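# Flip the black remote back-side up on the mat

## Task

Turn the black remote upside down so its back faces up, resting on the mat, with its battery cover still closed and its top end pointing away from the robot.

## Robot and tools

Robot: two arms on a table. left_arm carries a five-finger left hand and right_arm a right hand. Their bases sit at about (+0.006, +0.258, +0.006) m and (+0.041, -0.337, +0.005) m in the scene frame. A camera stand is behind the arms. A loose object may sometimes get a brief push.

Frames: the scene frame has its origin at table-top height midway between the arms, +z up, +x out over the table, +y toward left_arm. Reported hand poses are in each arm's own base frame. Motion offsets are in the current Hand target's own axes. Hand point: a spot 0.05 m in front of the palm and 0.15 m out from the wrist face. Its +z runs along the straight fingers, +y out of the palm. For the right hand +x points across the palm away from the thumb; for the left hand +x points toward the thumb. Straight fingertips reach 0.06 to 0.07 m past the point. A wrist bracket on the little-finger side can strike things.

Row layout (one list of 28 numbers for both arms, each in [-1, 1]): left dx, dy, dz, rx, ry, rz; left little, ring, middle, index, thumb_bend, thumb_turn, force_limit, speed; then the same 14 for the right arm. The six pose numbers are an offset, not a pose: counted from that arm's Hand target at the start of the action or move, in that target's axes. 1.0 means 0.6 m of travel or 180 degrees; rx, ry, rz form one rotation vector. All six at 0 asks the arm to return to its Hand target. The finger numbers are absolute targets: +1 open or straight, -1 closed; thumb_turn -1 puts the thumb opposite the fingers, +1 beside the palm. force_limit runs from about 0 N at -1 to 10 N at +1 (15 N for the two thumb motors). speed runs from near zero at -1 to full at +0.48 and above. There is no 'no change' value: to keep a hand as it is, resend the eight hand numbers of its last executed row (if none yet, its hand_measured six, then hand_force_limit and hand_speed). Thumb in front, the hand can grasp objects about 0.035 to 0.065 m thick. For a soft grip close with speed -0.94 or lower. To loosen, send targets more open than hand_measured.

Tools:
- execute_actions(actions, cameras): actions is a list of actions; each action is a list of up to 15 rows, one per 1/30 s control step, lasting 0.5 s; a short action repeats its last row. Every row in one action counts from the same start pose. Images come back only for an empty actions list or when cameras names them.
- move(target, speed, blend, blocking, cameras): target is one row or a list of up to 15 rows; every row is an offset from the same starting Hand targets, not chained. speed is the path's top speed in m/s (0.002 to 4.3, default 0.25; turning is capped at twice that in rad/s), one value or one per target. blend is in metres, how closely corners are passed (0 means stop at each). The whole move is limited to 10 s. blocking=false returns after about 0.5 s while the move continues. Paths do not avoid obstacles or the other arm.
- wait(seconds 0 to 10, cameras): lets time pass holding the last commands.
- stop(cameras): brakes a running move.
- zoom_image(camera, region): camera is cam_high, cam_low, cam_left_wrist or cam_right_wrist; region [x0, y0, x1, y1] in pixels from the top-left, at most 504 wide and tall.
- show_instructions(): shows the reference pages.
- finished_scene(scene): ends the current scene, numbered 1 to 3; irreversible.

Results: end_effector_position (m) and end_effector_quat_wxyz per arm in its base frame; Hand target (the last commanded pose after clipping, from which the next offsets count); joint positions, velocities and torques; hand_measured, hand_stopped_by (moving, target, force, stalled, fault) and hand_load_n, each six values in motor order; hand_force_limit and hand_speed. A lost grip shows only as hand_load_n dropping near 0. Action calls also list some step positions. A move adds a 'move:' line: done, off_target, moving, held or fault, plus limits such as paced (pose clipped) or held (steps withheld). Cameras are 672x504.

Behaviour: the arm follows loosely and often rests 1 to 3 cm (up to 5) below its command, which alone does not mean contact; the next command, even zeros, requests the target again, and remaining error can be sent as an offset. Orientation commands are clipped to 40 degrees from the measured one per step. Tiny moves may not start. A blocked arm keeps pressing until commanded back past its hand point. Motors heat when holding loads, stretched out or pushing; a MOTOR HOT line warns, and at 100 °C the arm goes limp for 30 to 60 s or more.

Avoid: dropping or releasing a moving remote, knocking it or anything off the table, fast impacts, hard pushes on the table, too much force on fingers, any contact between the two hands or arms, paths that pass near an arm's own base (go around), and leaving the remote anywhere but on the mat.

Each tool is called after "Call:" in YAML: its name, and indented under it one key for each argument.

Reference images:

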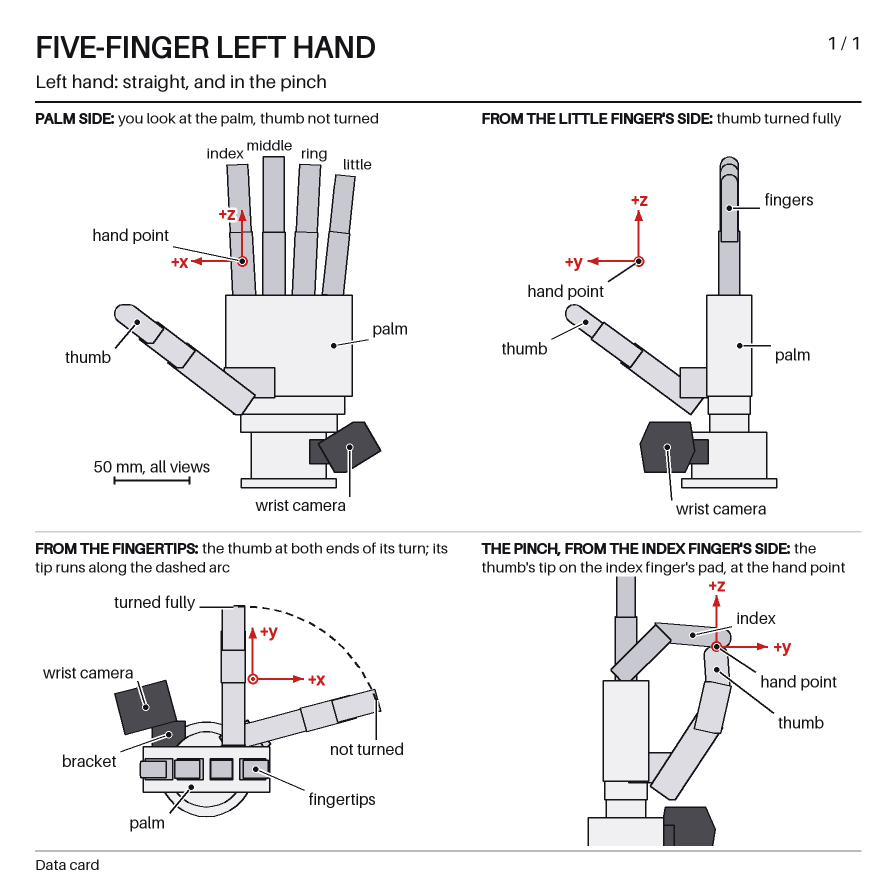

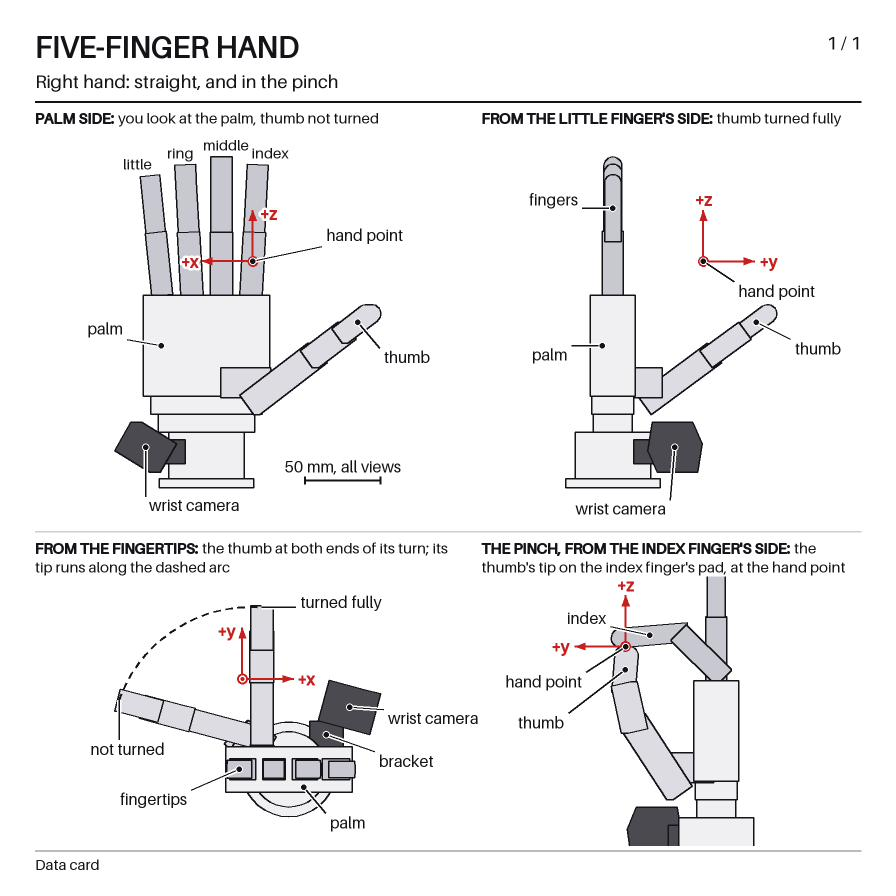

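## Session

Call:
execute_actions:
  actions: []

Call:
zoom_image:
  camera: "cam_high"
  region: [150, 150, 390, 390]

Call:
zoom_image:
  camera: "cam_low"
  region: [270, 200, 450, 360]

Scene clock: 0.00 s.
left_arm: end_effector_position=(+0.5477, -0.1530, +0.1873) hand_measured=(+1.000, +1.000, +1.000, +1.000, +1.000, +1.000) hand_load_n=(+0.0, +0.0, +0.0, +0.0, +0.0, +0.0) hand_stopped_by=(target, target, target, target, target, target) hand_force_limit=0.00 hand_speed=-0.80 end_effector_quat_wxyz=(-0.254, -0.574, +0.654, -0.423) | right_arm: end_effector_position=(+0.6014, +0.0795, +0.2413) hand_measured=(+1.000, +1.000, +1.000, +1.000, +1.000, +1.000) hand_load_n=(+0.0, +0.0, +0.0, +0.0, +0.0, +0.0) hand_stopped_by=(target, target, target, target, target, target) hand_force_limit=0.00 hand_speed=-0.80 end_effector_quat_wxyz=(+0.101, -0.650, +0.715, -0.237)
Joint positions: left_arm=[0.05 1.889 1.571 -1.04 1.018 0.06] | right_arm=[0.155 1.749 1.798 -1.174 0.279 0.186]
Joint velocities: within noise
Joint torques (N m): no reading
Heat: left arm: hottest elbow 33 °C; right arm: hottest elbow 33 °C.
Hand target: left_arm +0.5541, -0.1527, +0.1941; -0.246, -0.569, +0.657, -0.429 | right_arm +0.6086, +0.0806, +0.2545; +0.113, -0.646, +0.714, -0.245

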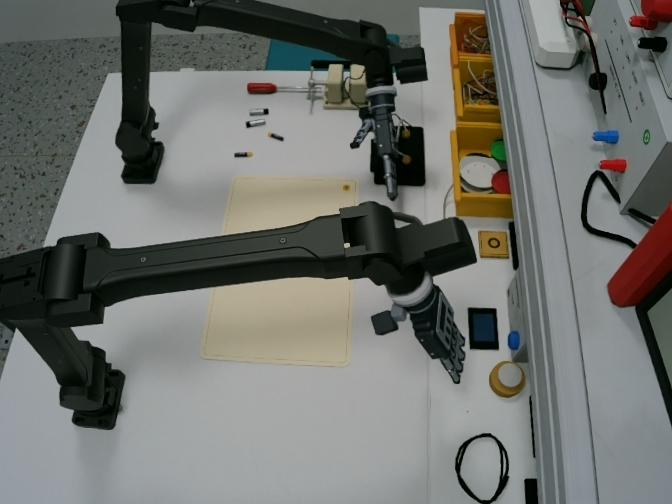

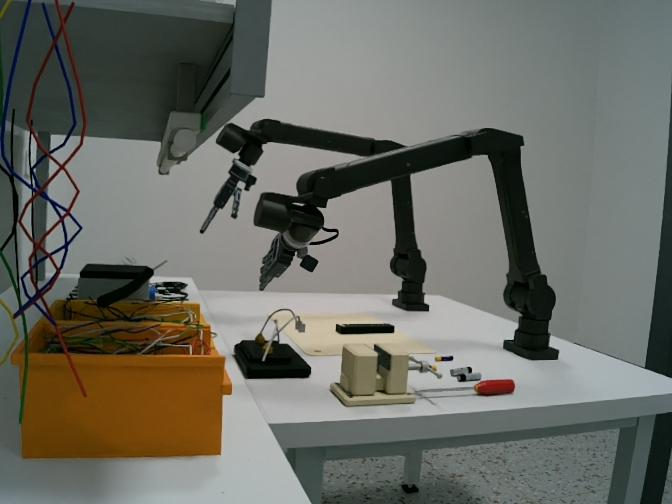

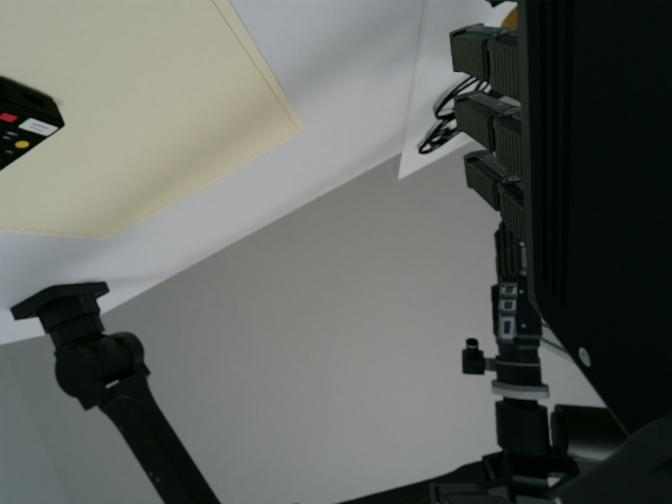

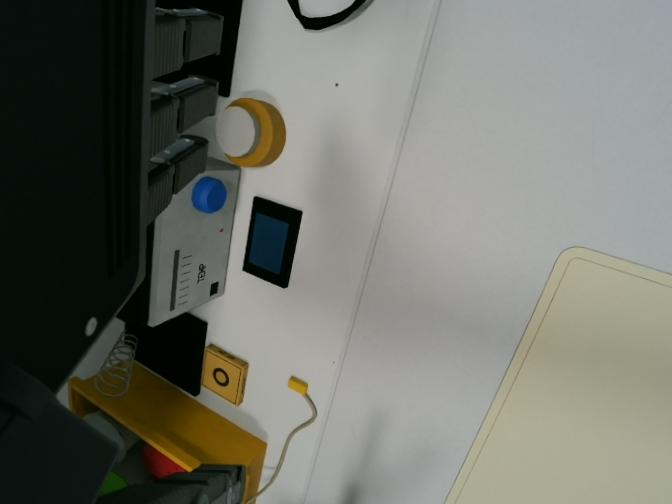

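Scaled by 2.100 from the camera's 672x504 image, which has a finer 960x720 frame.

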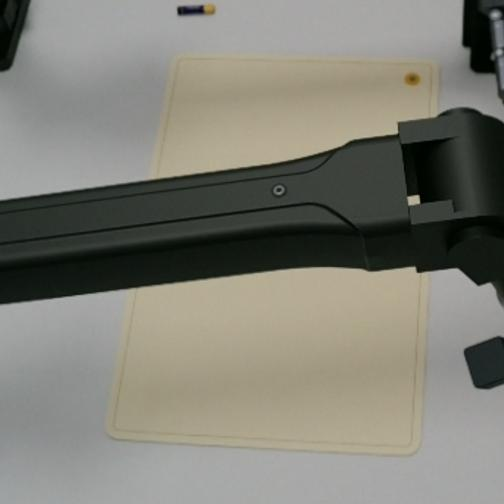

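Scaled by 2.800 from the camera's 672x504 image, which has a finer 960x720 frame.

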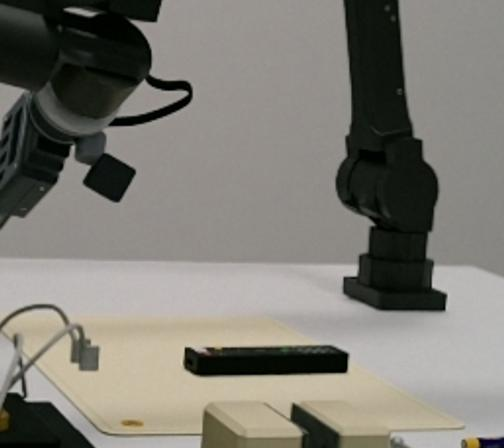

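Call:
move:
  target: [0.0993,0.4512,0.1358,-0.0722,0.0156,0.4265,1,1,1,0.4,0.8,-0.85,-0.3,-0.3,0.4265,0.2552,-0.1097,0,0,0,1,1,1,1,1,1,0,-0.8]
  speed: 0.25
  cameras: ["all"]

Call:
zoom_image:
  camera: "cam_high"
  region: [190, 190, 330, 295]

Call:
zoom_image:
  camera: "cam_low"
  region: [290, 240, 450, 360]

Scene clock: 27.20 s.
left_arm: end_effector_position=(+0.2933, -0.2581, +0.1251) hand_measured=(+1.000, +1.000, +1.000, +0.400, +0.800, -0.850) hand_load_n=(+0.0, +0.0, +0.0, +0.0, +0.0, +0.0) hand_stopped_by=(target, target, target, target, target, target) hand_force_limit=-0.30 hand_speed=-0.30 end_effector_quat_wxyz=(-0.009, -0.007, +0.904, -0.428) | right_arm: end_effector_position=(+0.4115, -0.1501, +0.2743) hand_measured=(+1.000, +1.000, +1.000, +1.000, +1.000, +1.000) hand_load_n=(+0.0, +0.0, +0.0, +0.0, +0.0, +0.0) hand_stopped_by=(target, target, target, target, target, target) hand_force_limit=0.00 hand_speed=-0.80 end_effector_quat_wxyz=(+0.113, -0.641, +0.719, -0.244)
Joint positions: left_arm=[-0.418 1.274 0.865 -0.714 0.792 0.948] | right_arm=[-0.373 1.271 1.339 -1.096 0.019 -0.264]
Joint torques (N m): left_arm=[0.38 -10.17 6.71 1.55 0.56 0.13] | right_arm=[-0.32 -10.46 8.64 0.54 -0.09 -0.24]
Heat: left arm: hottest elbow 35 °C; right arm: hottest elbow 37 °C.
Hand target: left_arm +0.2942, -0.2577, +0.1243; -0.001, +0.000, +0.903, -0.430 | right_arm +0.4085, -0.1494, +0.2743; +0.113, -0.646, +0.714, -0.245
Off the commanded pose: left_arm 0.001 m, 1 deg | right_arm 0.003 m, 1 deg.
move: done

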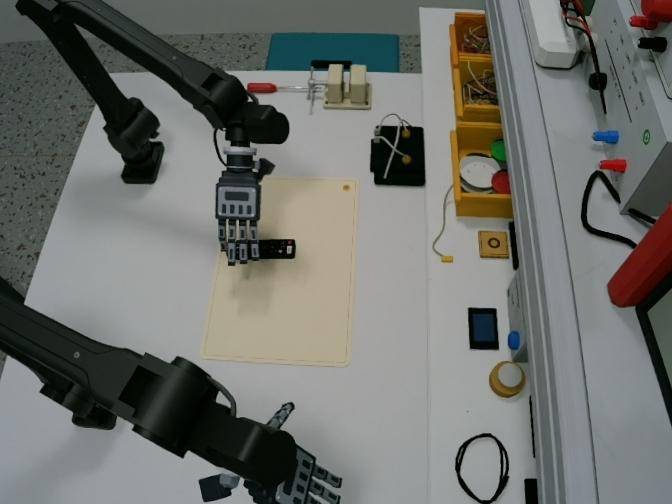

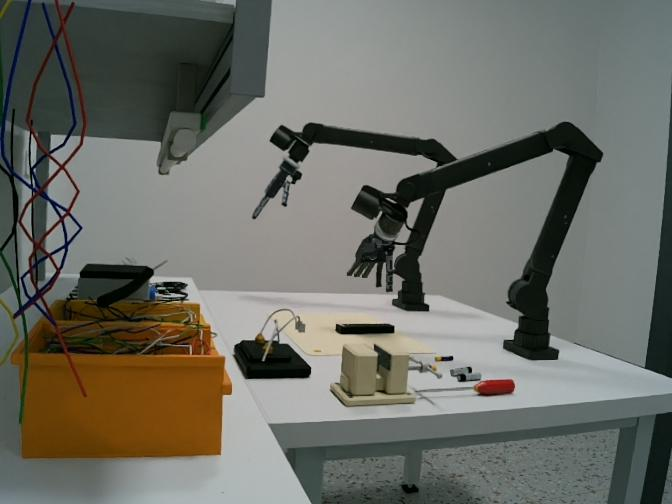

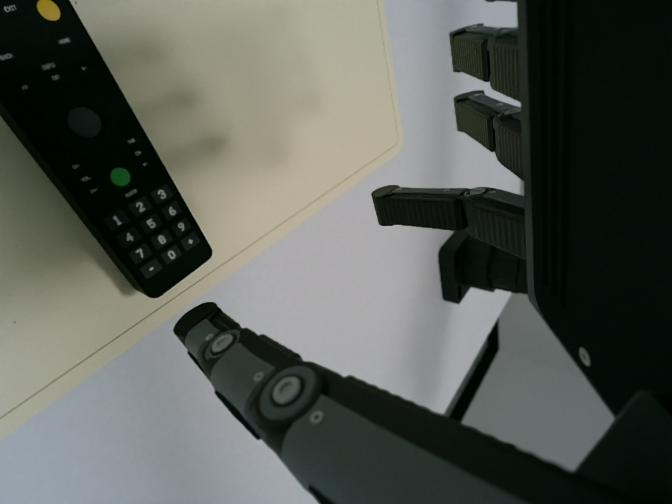

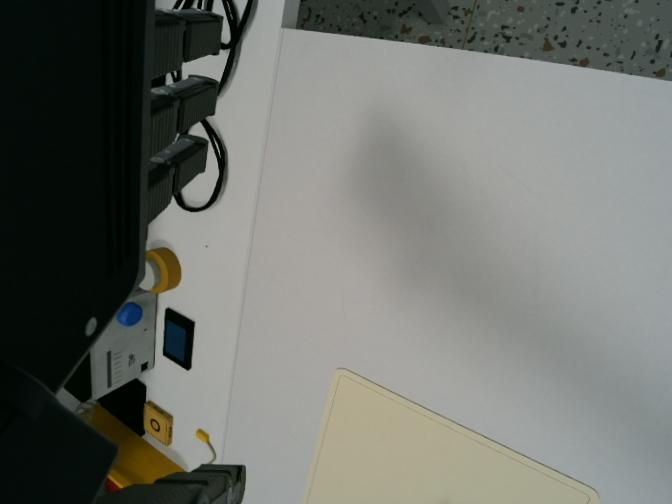

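Scaled by 3.600 from the camera's 672x504 image, which has a finer 960x720 frame.

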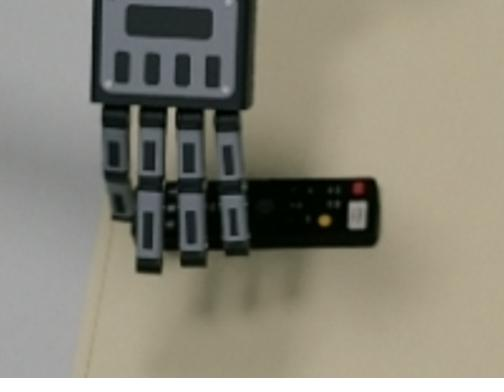

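Scaled by 3.150 from the camera's 672x504 image, which has a finer 960x720 frame.

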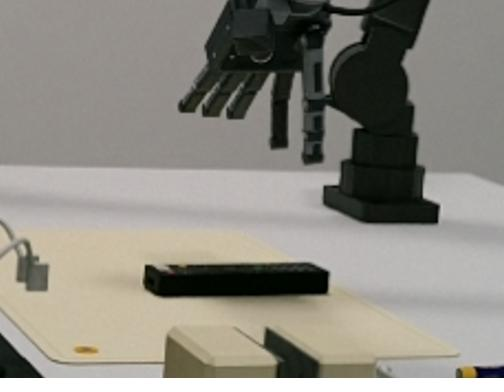

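Call:
move:
  target: [-0.0267,0.0935,0.0699,0,0,0,1,1,1,0.4,0.8,-0.85,-0.3,-0.3,0,0,0,0,0,0,1,1,1,1,1,1,0,-0.8]
  speed: 0.15
  cameras: ["cam_high","cam_low","cam_left_wrist"]

Call:
zoom_image:
  camera: "cam_high"
  region: [190, 190, 330, 295]

Call:
zoom_image:
  camera: "cam_low"
  region: [290, 240, 450, 360]

Scene clock: 36.23 s.
left_arm: end_effector_position=(+0.3075, -0.2563, +0.0564) hand_measured=(+1.000, +1.000, +1.000, +0.400, +0.800, -0.850) hand_load_n=(+0.0, +0.0, +0.0, +0.0, +0.0, +0.0) hand_stopped_by=(target, target, target, target, target, target) hand_force_limit=-0.30 hand_speed=-0.30 end_effector_quat_wxyz=(-0.006, -0.003, +0.904, -0.428) | right_arm: end_effector_position=(+0.4115, -0.1502, +0.2743) hand_measured=(+1.000, +1.000, +1.000, +1.000, +1.000, +1.000) hand_load_n=(+0.0, +0.0, +0.0, -0.5, +0.0, +0.0) hand_stopped_by=(target, target, target, target, target, target) hand_force_limit=0.00 hand_speed=-0.80 end_effector_quat_wxyz=(+0.113, -0.642, +0.718, -0.244)
Joint positions: left_arm=[-0.399 1.41 0.789 -0.517 0.798 0.979] | right_arm=[-0.373 1.271 1.339 -1.096 0.019 -0.265]
Joint torques (N m): left_arm=[1.9 -10.52 6.27 1.55 0.71 0.17] | right_arm=[-0.26 -10.17 8.73 0.65 -0.1 -0.2]
Heat: left arm: hottest elbow 35 °C; right arm: hottest elbow 37 °C.
Hand target: left_arm +0.3100, -0.2549, +0.0541; -0.001, -0.001, +0.903, -0.430 | right_arm +0.4085, -0.1494, +0.2743; +0.113, -0.646, +0.714, -0.245
Off the commanded pose: left_arm 0.004 m, 1 deg | right_arm 0.003 m, 1 deg.
move: done
Images, in order (width x height): cam_high 672x504, cam_low 672x504, cam_left_wrist 672x504.

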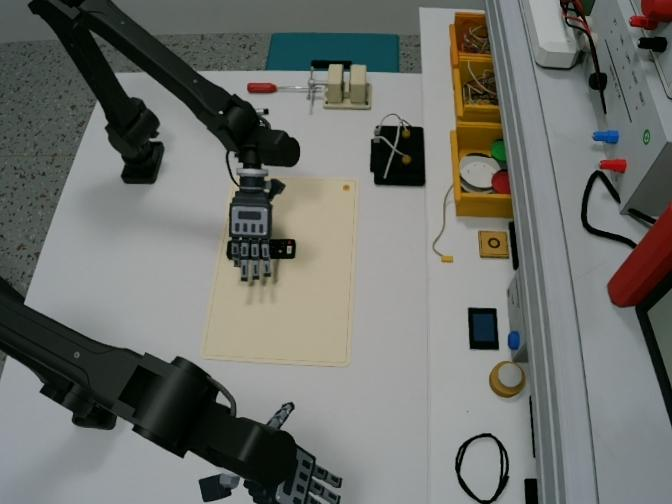

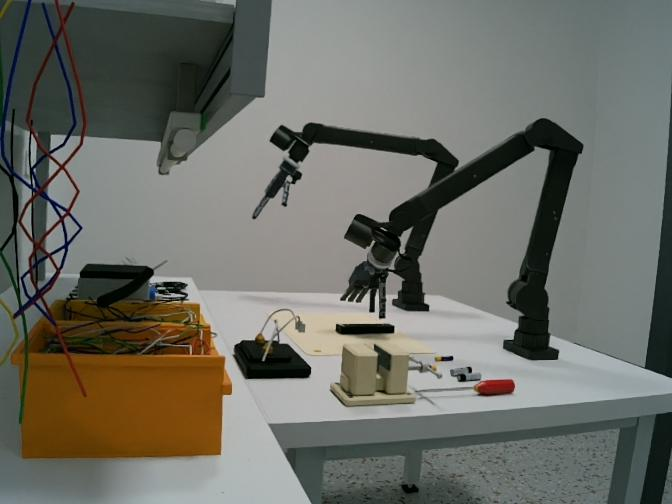

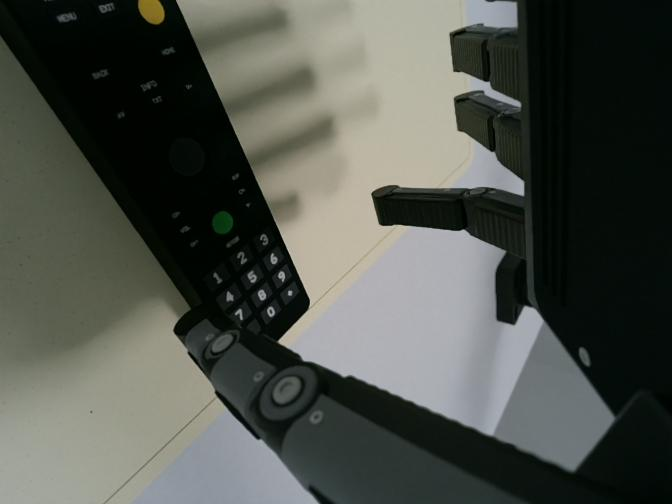

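Scaled by 3.600 from the camera's 672x504 image, which has a finer 960x720 frame.

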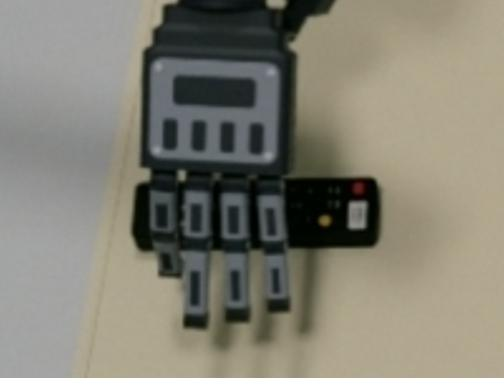

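Scaled by 3.150 from the camera's 672x504 image, which has a finer 960x720 frame.

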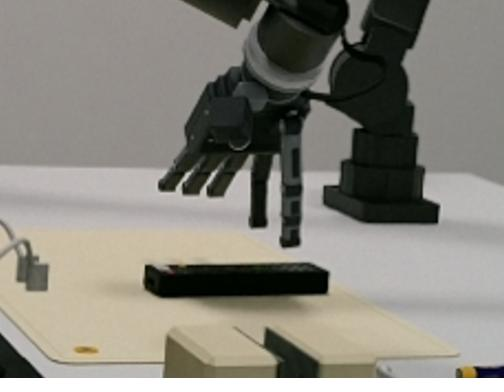

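Call:
move:
  target: [0.0067,0.0458,0.0308,0,0,0,1,1,1,0.4,0.8,-0.85,-0.3,-0.3,0,0,0,0,0,0,1,1,1,1,1,1,0,-0.8]
  speed: 0.1
  cameras: ["cam_high","cam_low","cam_left_wrist"]

Call:
zoom_image:
  camera: "cam_low"
  region: [290, 240, 450, 360]

Scene clock: 44.53 s.
left_arm: end_effector_position=(+0.3045, -0.2544, +0.0263) hand_measured=(+1.000, +1.000, +1.000, +0.400, +0.800, -0.850) hand_load_n=(+0.0, +0.0, +0.0, +0.0, +0.0, +0.0) hand_stopped_by=(target, target, target, target, target, target) hand_force_limit=-0.30 hand_speed=-0.30 end_effector_quat_wxyz=(-0.003, -0.001, +0.903, -0.429) | right_arm: end_effector_position=(+0.4115, -0.1502, +0.2743) hand_measured=(+1.000, +1.000, +1.000, +1.000, +1.000, +1.000) hand_load_n=(+0.0, +0.0, +0.0, +0.0, +0.0, +0.0) hand_stopped_by=(target, target, target, target, target, target) hand_force_limit=0.00 hand_speed=-0.80 end_effector_quat_wxyz=(+0.113, -0.642, +0.718, -0.244)
Joint positions: left_arm=[-0.398 1.458 0.738 -0.413 0.799 0.984] | right_arm=[-0.373 1.271 1.339 -1.096 0.019 -0.265]
Joint torques (N m): left_arm=[1.38 -10.34 5.74 1.43 0.72 0.16] | right_arm=[-0.15 -9.64 8.75 0.61 -0.09 -0.19]
Heat: left arm: hottest elbow 36 °C; right arm: hottest elbow 37 °C.
Hand target: left_arm +0.3059, -0.2520, +0.0212; -0.001, +0.000, +0.903, -0.430 | right_arm +0.4085, -0.1494, +0.2743; +0.113, -0.646, +0.714, -0.245
Off the commanded pose: left_arm 0.006 m, 0 deg | right_arm 0.003 m, 1 deg.
move: done
Images, in order (width x height): cam_high 672x504, cam_low 672x504, cam_left_wrist 672x504.

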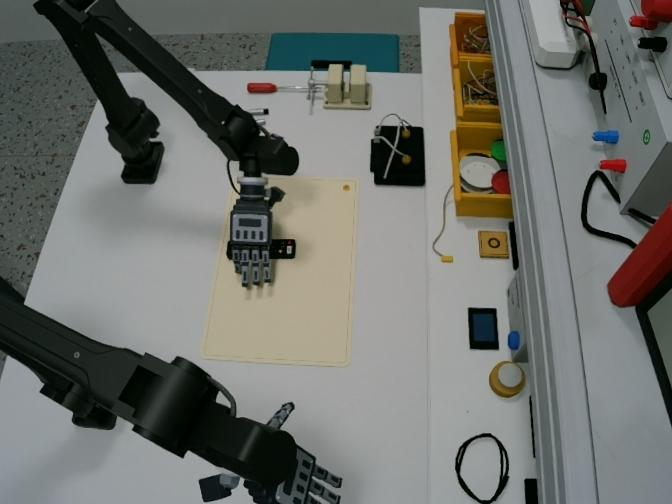

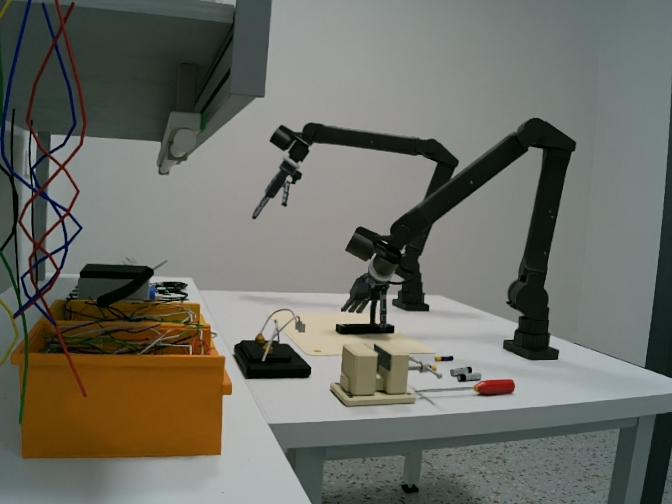

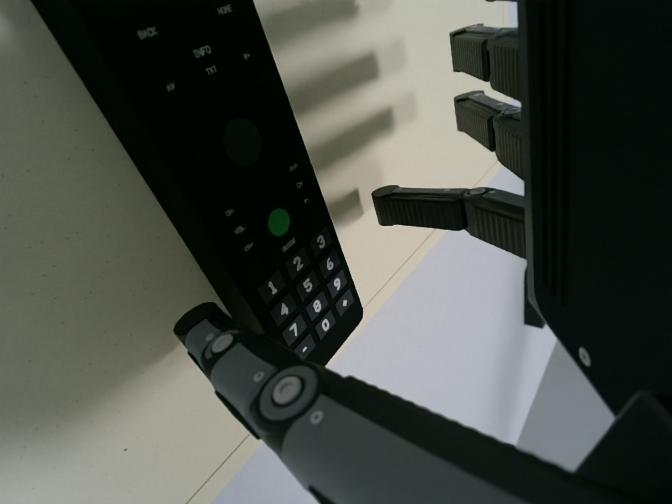

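Scaled by 3.150 from the camera's 672x504 image, which has a finer 960x720 frame.

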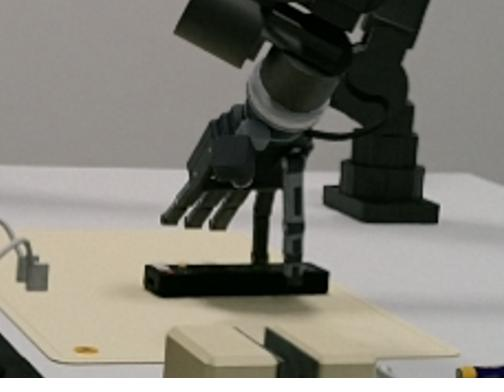

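Call:
move:
  target: [-0.002,0.0115,0.007,0,0,0,1,1,1,0.4,0.8,-0.85,-0.3,-0.3,0,0,0,0,0,0,1,1,1,1,1,1,0,-0.8]
  speed: 0.1

Call:
move:
  target: [0,0,0,0,0,0,1,1,1,-0.25,0.8,-0.85,-0.3,-0.9,0,0,0,0,0,0,1,1,1,1,1,1,0,-0.8]
  speed: 0.1
  cameras: ["cam_high","cam_low","cam_left_wrist"]

Call:
zoom_image:
  camera: "cam_low"
  region: [290, 240, 450, 360]

Scene clock: 49.87 s.
left_arm: end_effector_position=(+0.3089, -0.2548, +0.0221) hand_measured=(+1.000, +1.000, +1.000, +0.400, +0.800, -0.850) hand_load_n=(+0.0, -0.5, -0.5, +0.0, +0.0, +0.0) hand_stopped_by=(target, target, target, target, target, target) hand_force_limit=-0.30 hand_speed=-0.30 end_effector_quat_wxyz=(+0.001, +0.001, +0.902, -0.431) | right_arm: end_effector_position=(+0.4115, -0.1502, +0.2743) hand_measured=(+1.000, +1.000, +1.000, +1.000, +1.000, +1.000) hand_load_n=(+0.0, +0.0, +0.0, +0.0, +0.0, +0.0) hand_stopped_by=(target, target, target, target, target, target) hand_force_limit=0.00 hand_speed=-0.80 end_effector_quat_wxyz=(+0.113, -0.642, +0.718, -0.244)
Joint positions: left_arm=[-0.394 1.473 0.738 -0.391 0.801 0.989] | right_arm=[-0.373 1.271 1.339 -1.096 0.019 -0.265]
Joint torques (N m): left_arm=[2.14 -10.17 5.18 1.47 0.73 0.18] | right_arm=[-0.67 -10.17 8.64 0.69 -0.1 -0.22]
Heat: left arm: hottest elbow 36 °C; right arm: hottest elbow 38 °C.
Hand target: left_arm +0.3071, -0.2510, +0.0132; -0.001, +0.000, +0.903, -0.430 | right_arm +0.4085, -0.1494, +0.2743; +0.113, -0.646, +0.714, -0.245
Off the commanded pose: left_arm 0.010 m, 0 deg | right_arm 0.003 m, 1 deg.
move: done

Scene clock: 52.00 s.
left_arm: end_effector_position=(+0.3088, -0.2549, +0.0222) hand_measured=(+1.000, +1.000, +1.000, -0.120, +0.800, -0.850) hand_load_n=(+0.0, +0.0, +0.0, +4.5, +4.0, -1.0) hand_stopped_by=(target, target, target, force, target, target) hand_force_limit=-0.30 hand_speed=-0.90 end_effector_quat_wxyz=(+0.001, +0.002, +0.902, -0.431) | right_arm: end_effector_position=(+0.4115, -0.1502, +0.2743) hand_measured=(+1.000, +1.000, +1.000, +1.000, +1.000, +1.000) hand_load_n=(-0.5, +0.0, +0.0, +0.0, +0.0, +0.0) hand_stopped_by=(target, target, target, target, target, target) hand_force_limit=0.00 hand_speed=-0.80 end_effector_quat_wxyz=(+0.113, -0.642, +0.718, -0.244)
Joint positions: left_arm=[-0.394 1.473 0.738 -0.391 0.802 0.989] | right_arm=[-0.373 1.271 1.339 -1.096 0.019 -0.265]
Joint torques (N m): left_arm=[2.14 -10.11 5.24 1.68 0.68 0.11] | right_arm=[0.15 -10.05 8.69 0.68 -0.12 -0.16]
Heat: left arm: hottest elbow 36 °C; right arm: hottest elbow 38 °C.
Hand target: left_arm +0.3071, -0.2510, +0.0132; -0.001, +0.000, +0.903, -0.430 | right_arm +0.4085, -0.1494, +0.2743; +0.113, -0.646, +0.714, -0.245
Off the commanded pose: left_arm 0.010 m, 0 deg | right_arm 0.003 m, 1 deg.
move: done
Images, in order (width x height): cam_high 672x504, cam_low 672x504, cam_left_wrist 672x504.

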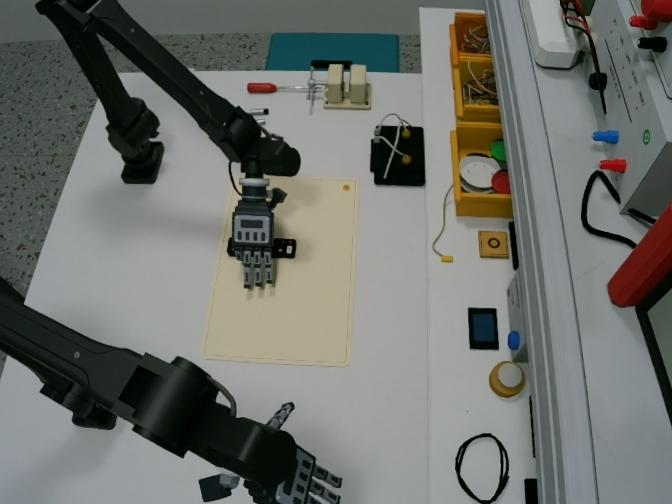

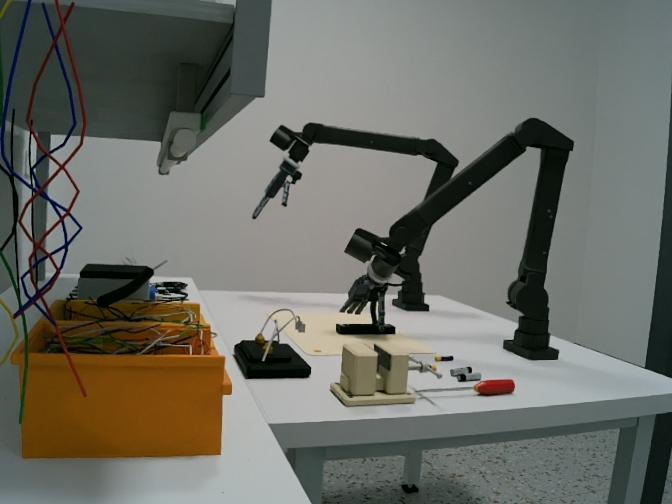

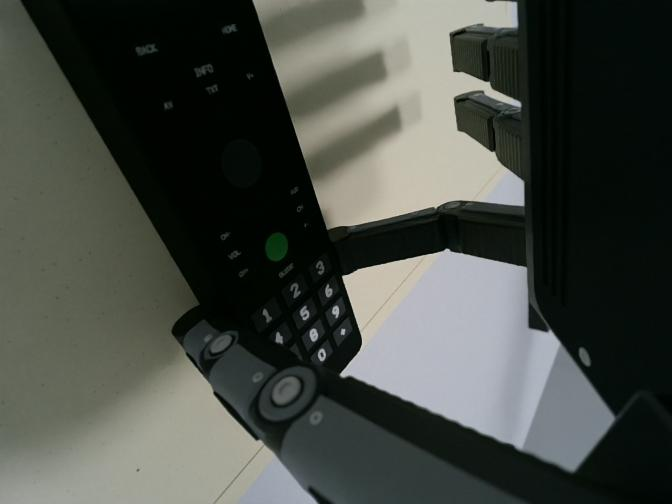

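Scaled by 3.150 from the camera's 672x504 image, which has a finer 960x720 frame.

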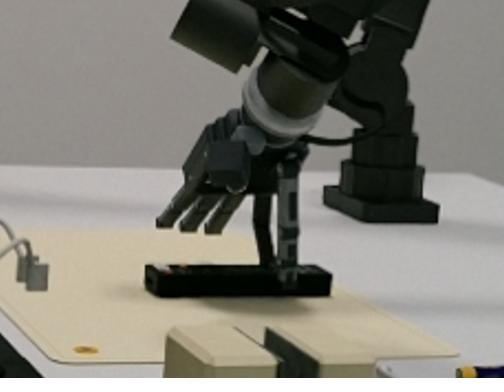

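Call:
move:
  target:
    - [-0.025,-0.0751,-0.0608,0,0,0,1,1,1,-0.25,0.8,-0.85,-0.3,-0.9,0,0,0,0,0,0,1,1,1,1,1,1,0,-0.8]
    - [-0.0917,-0.123,-0.0996,0,0,0,1,1,1,-0.25,0.8,-0.85,-0.3,-0.9,0,0,0,0,0,0,1,1,1,1,1,1,0,-0.8]
    - [-0.15,-0.1943,-0.1573,0,0,0,1,1,1,-0.25,0.8,-0.85,-0.3,-0.9,0,0,0,0,0,0,1,1,1,1,1,1,0,-0.8]
  speed: 0.09
  blend: 0.02
  cameras: ["cam_left_wrist","cam_low"]

Scene clock: 71.83 s.
left_arm: end_effector_position=(+0.3779, -0.2469, +0.1459) hand_measured=(+1.000, +1.000, +1.000, -0.120, +0.800, -0.850) hand_load_n=(+0.0, +0.0, +0.0, +4.0, +4.0, -0.5) hand_stopped_by=(target, target, target, force, target, target) hand_force_limit=-0.30 hand_speed=-0.90 end_effector_quat_wxyz=(-0.016, -0.007, +0.906, -0.423) | right_arm: end_effector_position=(+0.4115, -0.1502, +0.2743) hand_measured=(+1.000, +1.000, +1.000, +1.000, +1.000, +1.000) hand_load_n=(+0.0, +0.0, +0.0, +0.0, +0.0, +0.0) hand_stopped_by=(target, target, target, target, target, target) hand_force_limit=0.00 hand_speed=-0.80 end_effector_quat_wxyz=(+0.113, -0.642, +0.718, -0.244)
Joint positions: left_arm=[-0.317 1.475 1.133 -0.902 0.827 1.094] | right_arm=[-0.373 1.271 1.339 -1.096 0.019 -0.265]
Joint torques (N m): left_arm=[2.02 -12.4 11.71 0.36 0.85 0.11] | right_arm=[-0.32 -9.64 8.69 0.75 -0.11 -0.21]
Heat: left arm: hottest elbow 36 °C; right arm: hottest elbow 38 °C.
Hand target: left_arm +0.3973, -0.2511, +0.1631; -0.001, +0.000, +0.903, -0.430 | right_arm +0.4085, -0.1494, +0.2743; +0.113, -0.646, +0.714, -0.245
Off the commanded pose: left_arm 0.026 m, 2 deg | right_arm 0.003 m, 1 deg.
move: off_target (left_arm)
Images, in order (width x height): cam_low 672x504, cam_left_wrist 672x504.

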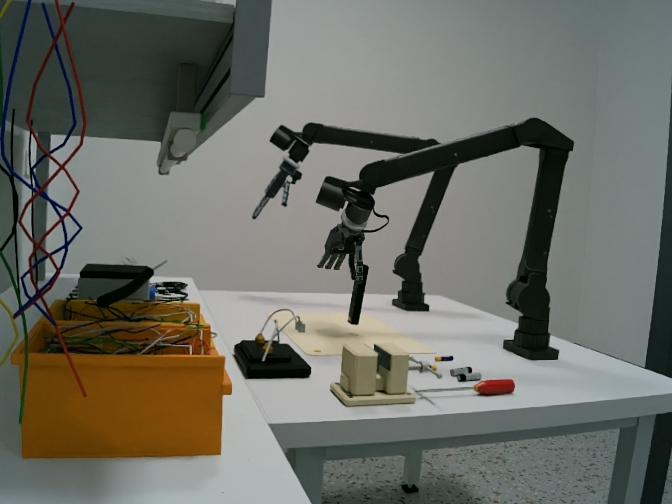

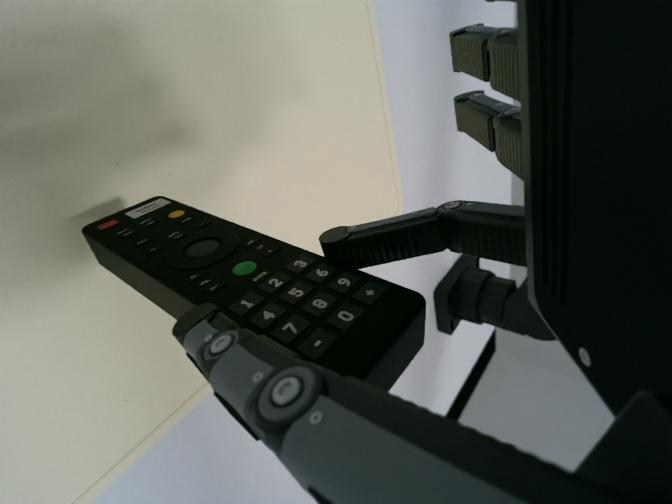

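Call:
move:
  target: [-0.1467,0.1008,-0.1563,0,-0.7123,-0.5766,1,1,1,-0.25,0.8,-0.85,-0.3,-0.9,0,0,0,0,0,0,1,1,1,1,1,1,0,-0.8]
  speed: 0.22
  cameras: ["cam_left_wrist","cam_low","cam_high"]

Call:
zoom_image:
  camera: "cam_low"
  region: [250, 190, 430, 360]

Scene clock: 92.57 s.
left_arm: end_effector_position=(+0.4689, -0.1352, +0.1597) hand_measured=(+1.000, +1.000, +1.000, -0.120, +0.800, -0.850) hand_load_n=(+0.0, +0.0, +0.0, +4.0, +4.0, -0.5) hand_stopped_by=(target, target, target, force, target, target) hand_force_limit=-0.30 hand_speed=-0.90 end_effector_quat_wxyz=(-0.433, +0.891, -0.133, +0.041) | right_arm: end_effector_position=(+0.4115, -0.1502, +0.2743) hand_measured=(+1.000, +1.000, +1.000, +1.000, +1.000, +1.000) hand_load_n=(+0.0, +0.0, +0.0, +0.0, +0.0, +0.0) hand_stopped_by=(target, target, target, target, target, target) hand_force_limit=0.00 hand_speed=-0.80 end_effector_quat_wxyz=(+0.113, -0.642, +0.718, -0.244)
Joint positions: left_arm=[-0.521 1.689 1.425 -1.639 -0.852 -1.947] | right_arm=[-0.373 1.271 1.339 -1.096 0.019 -0.265]
Joint torques (N m): left_arm=[1.32 -15.33 11.02 -0.81 -0.48 -0.02] | right_arm=[-0.67 -9.35 8.8 0.65 -0.12 -0.21]
Heat: left arm: hottest elbow 38 °C; right arm: hottest elbow 39 °C.
Hand target: left_arm +0.4853, -0.1401, +0.1751; -0.427, +0.895, -0.118, +0.056 | right_arm +0.4085, -0.1494, +0.2743; +0.113, -0.646, +0.714, -0.245
Off the commanded pose: left_arm 0.023 m, 2 deg | right_arm 0.003 m, 1 deg.
move: off_target (left_arm)
Images, in order (width x height): cam_high 672x504, cam_low 672x504, cam_left_wrist 672x504.

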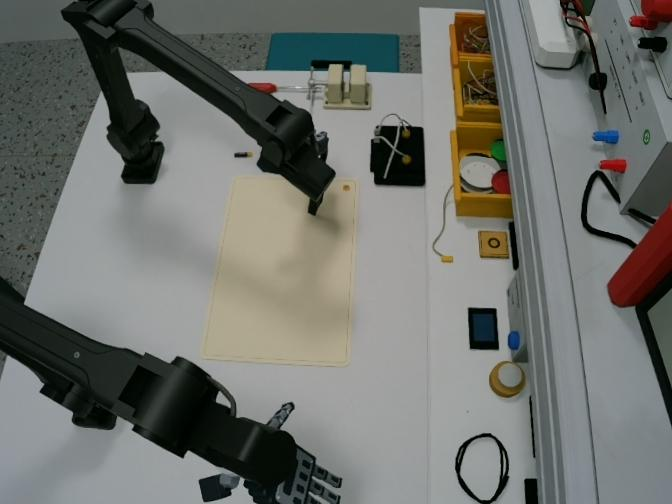

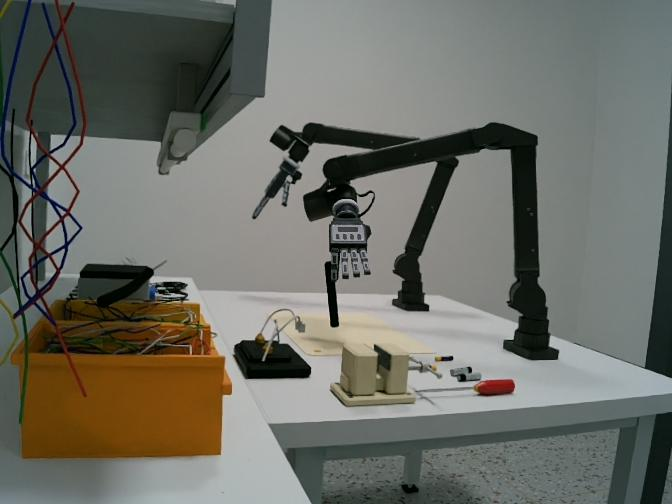

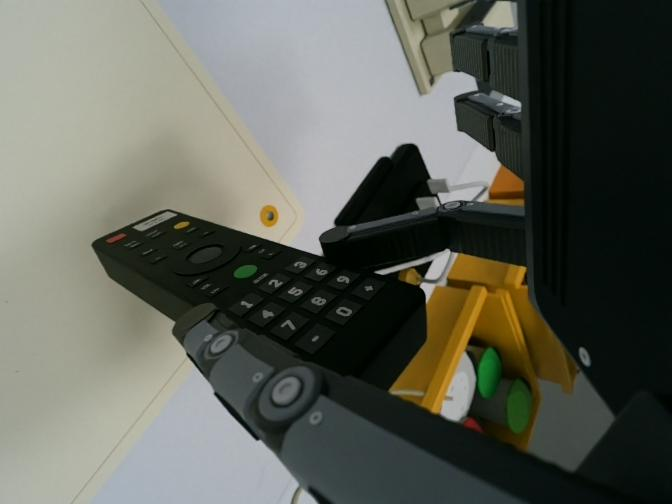

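Scaled by 2.800 from the camera's 672x504 image, which has a finer 960x720 frame.

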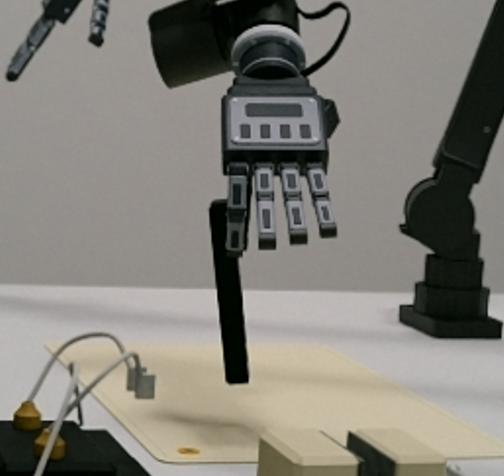

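Call:
move:
  target:
    - [0,0.0583,0.0472,0,0,0,1,1,1,-0.25,0.8,-0.85,-0.3,-0.9,0,0,0,0,0,0,1,1,1,1,1,1,0,-0.8]
    - [-0.085,0.0738,0.0598,0,0,0,1,1,1,-0.25,0.8,-0.85,-0.3,-0.9,0,0,0,0,0,0,1,1,1,1,1,1,0,-0.8]
  speed: 0.06
  blend: 0.01
  cameras: ["cam_low","cam_left_wrist"]

Call:
zoom_image:
  camera: "cam_low"
  region: [250, 190, 430, 360]

Scene clock: 102.70 s.
left_arm: end_effector_position=(+0.4380, -0.1251, +0.1199) hand_measured=(+1.000, +1.000, +1.000, -0.120, +0.800, -0.850) hand_load_n=(+0.0, +0.0, +0.0, +3.5, +4.0, +0.0) hand_stopped_by=(target, target, target, force, target, target) hand_force_limit=-0.30 hand_speed=-0.90 end_effector_quat_wxyz=(-0.430, +0.893, -0.121, +0.050) | right_arm: end_effector_position=(+0.4115, -0.1502, +0.2743) hand_measured=(+1.000, +1.000, +1.000, +1.000, +1.000, +1.000) hand_load_n=(+0.0, +0.0, +0.0, +0.0, +0.0, +0.0) hand_stopped_by=(target, target, target, target, target, target) hand_force_limit=0.00 hand_speed=-0.80 end_effector_quat_wxyz=(+0.113, -0.642, +0.718, -0.244)
Joint positions: left_arm=[-0.538 1.639 1.248 -1.52 -0.847 -1.993] | right_arm=[-0.373 1.271 1.339 -1.096 0.019 -0.265]
Joint torques (N m): left_arm=[0.62 -14.56 5.56 0.13 -0.34 -0.03] | right_arm=[-0.03 -9.82 8.73 0.58 -0.07 -0.17]
Heat: left arm: hottest elbow 38 °C; right arm: hottest elbow 39 °C.
Hand target: left_arm +0.4361, -0.1269, +0.1182; -0.427, +0.895, -0.118, +0.056 | right_arm +0.4085, -0.1494, +0.2743; +0.113, -0.646, +0.714, -0.245
Off the commanded pose: left_arm 0.003 m, 1 deg | right_arm 0.003 m, 1 deg.
move: done
Images, in order (width x height): cam_low 672x504, cam_left_wrist 672x504.

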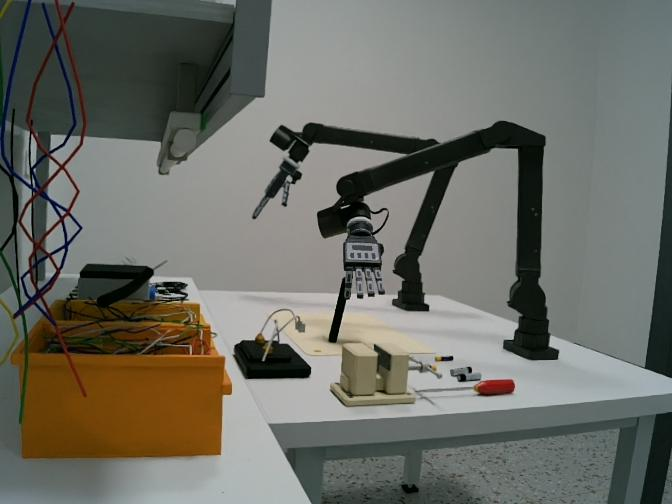

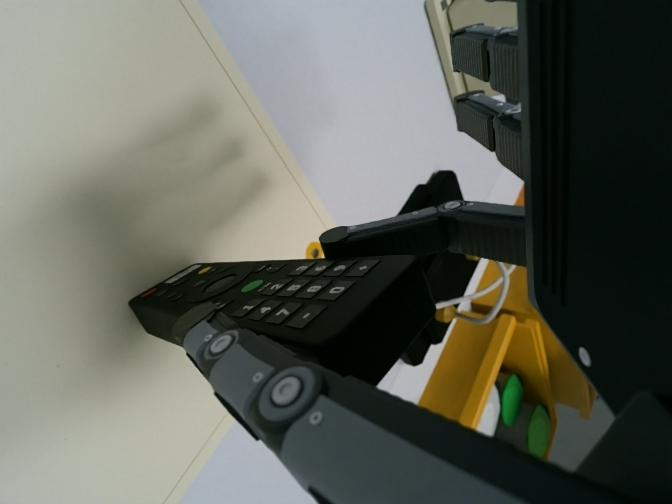

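Scaled by 2.800 from the camera's 672x504 image, which has a finer 960x720 frame.

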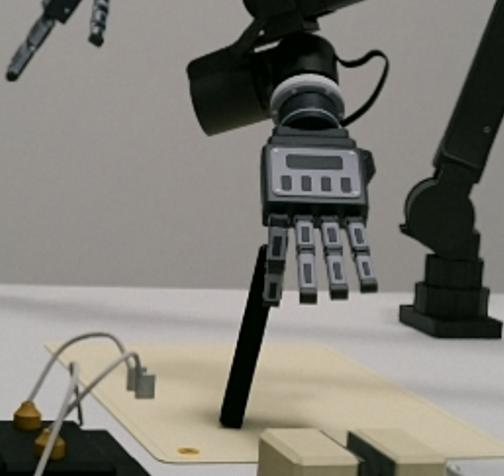

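Call:
move:
  target:
    - [-0.0483,0.0155,0.0126,0,0,0,1,1,1,-0.25,0.8,-0.85,-0.3,-0.9,0,0,0,0,0,0,1,1,1,1,1,1,0,-0.8]
    - [-0.0983,0.0453,0.0367,0,0,0,1,1,1,-0.25,0.8,-0.85,-0.3,-0.9,0,0,0,0,0,0,1,1,1,1,1,1,0,-0.8]
    - [-0.1257,0.0751,0.0608,0,0,0,1,1,1,-0.25,0.8,-0.85,-0.3,-0.9,0,0,0,0,0,0,1,1,1,1,1,1,0,-0.8]
  speed: 0.07
  blend: 0.01
  cameras: ["cam_low","cam_left_wrist"]

Call:
zoom_image:
  camera: "cam_low"
  region: [250, 190, 430, 360]

Scene clock: 111.40 s.
left_arm: end_effector_position=(+0.3626, -0.1039, +0.0568) hand_measured=(+1.000, +1.000, +1.000, -0.120, +0.800, -0.850) hand_load_n=(+0.0, +0.0, +0.0, +4.5, +4.0, +0.0) hand_stopped_by=(target, target, target, force, target, target) hand_force_limit=-0.30 hand_speed=-0.90 end_effector_quat_wxyz=(-0.432, +0.892, -0.123, +0.043) | right_arm: end_effector_position=(+0.4115, -0.1502, +0.2743) hand_measured=(+1.000, +1.000, +1.000, +1.000, +1.000, +1.000) hand_load_n=(+0.0, +0.0, +0.0, +0.0, +0.0, +0.0) hand_stopped_by=(target, target, target, target, target, target) hand_force_limit=0.00 hand_speed=-0.80 end_effector_quat_wxyz=(+0.113, -0.642, +0.718, -0.244)
Joint positions: left_arm=[-0.592 1.562 0.96 -1.38 -0.824 -2.07] | right_arm=[-0.373 1.271 1.339 -1.096 0.019 -0.265]
Joint torques (N m): left_arm=[0.73 -13.8 5.41 -0.02 -0.44 -0.03] | right_arm=[-0.26 -10.17 8.77 0.59 -0.09 -0.2]
Heat: left arm: hottest elbow 38 °C; right arm: hottest elbow 39 °C.
Hand target: left_arm +0.3632, -0.1071, +0.0604; -0.427, +0.895, -0.118, +0.056 | right_arm +0.4085, -0.1494, +0.2743; +0.113, -0.646, +0.714, -0.245
Off the commanded pose: left_arm 0.005 m, 2 deg | right_arm 0.003 m, 1 deg.
move: done
Images, in order (width x height): cam_low 672x504, cam_left_wrist 672x504.

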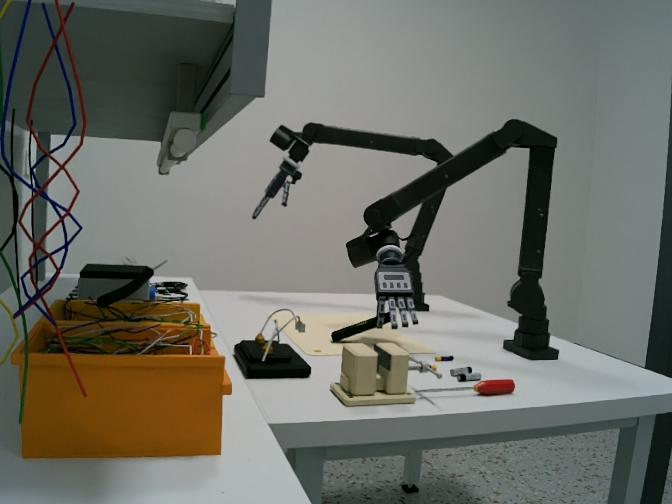

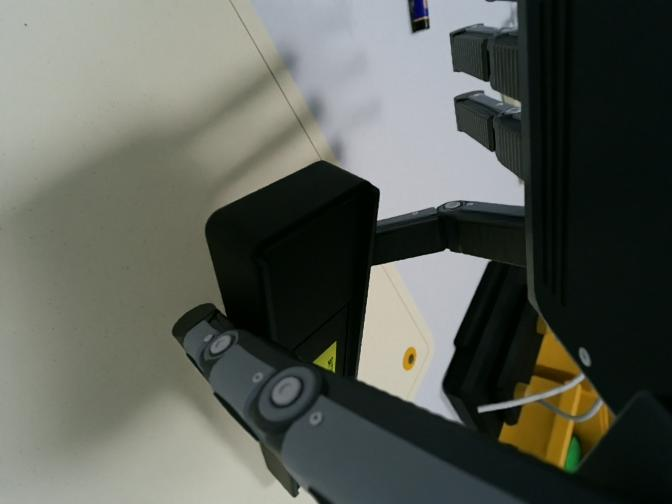

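Scaled by 2.800 from the camera's 672x504 image, which has a finer 960x720 frame.

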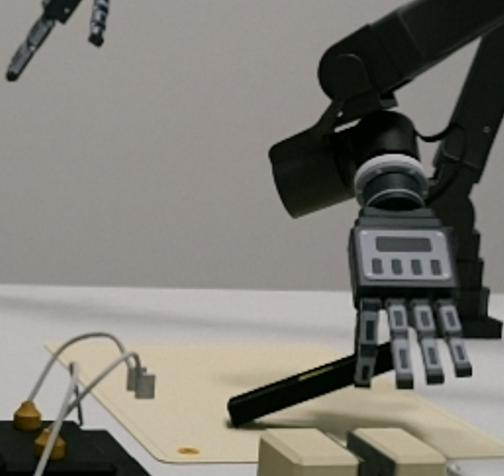

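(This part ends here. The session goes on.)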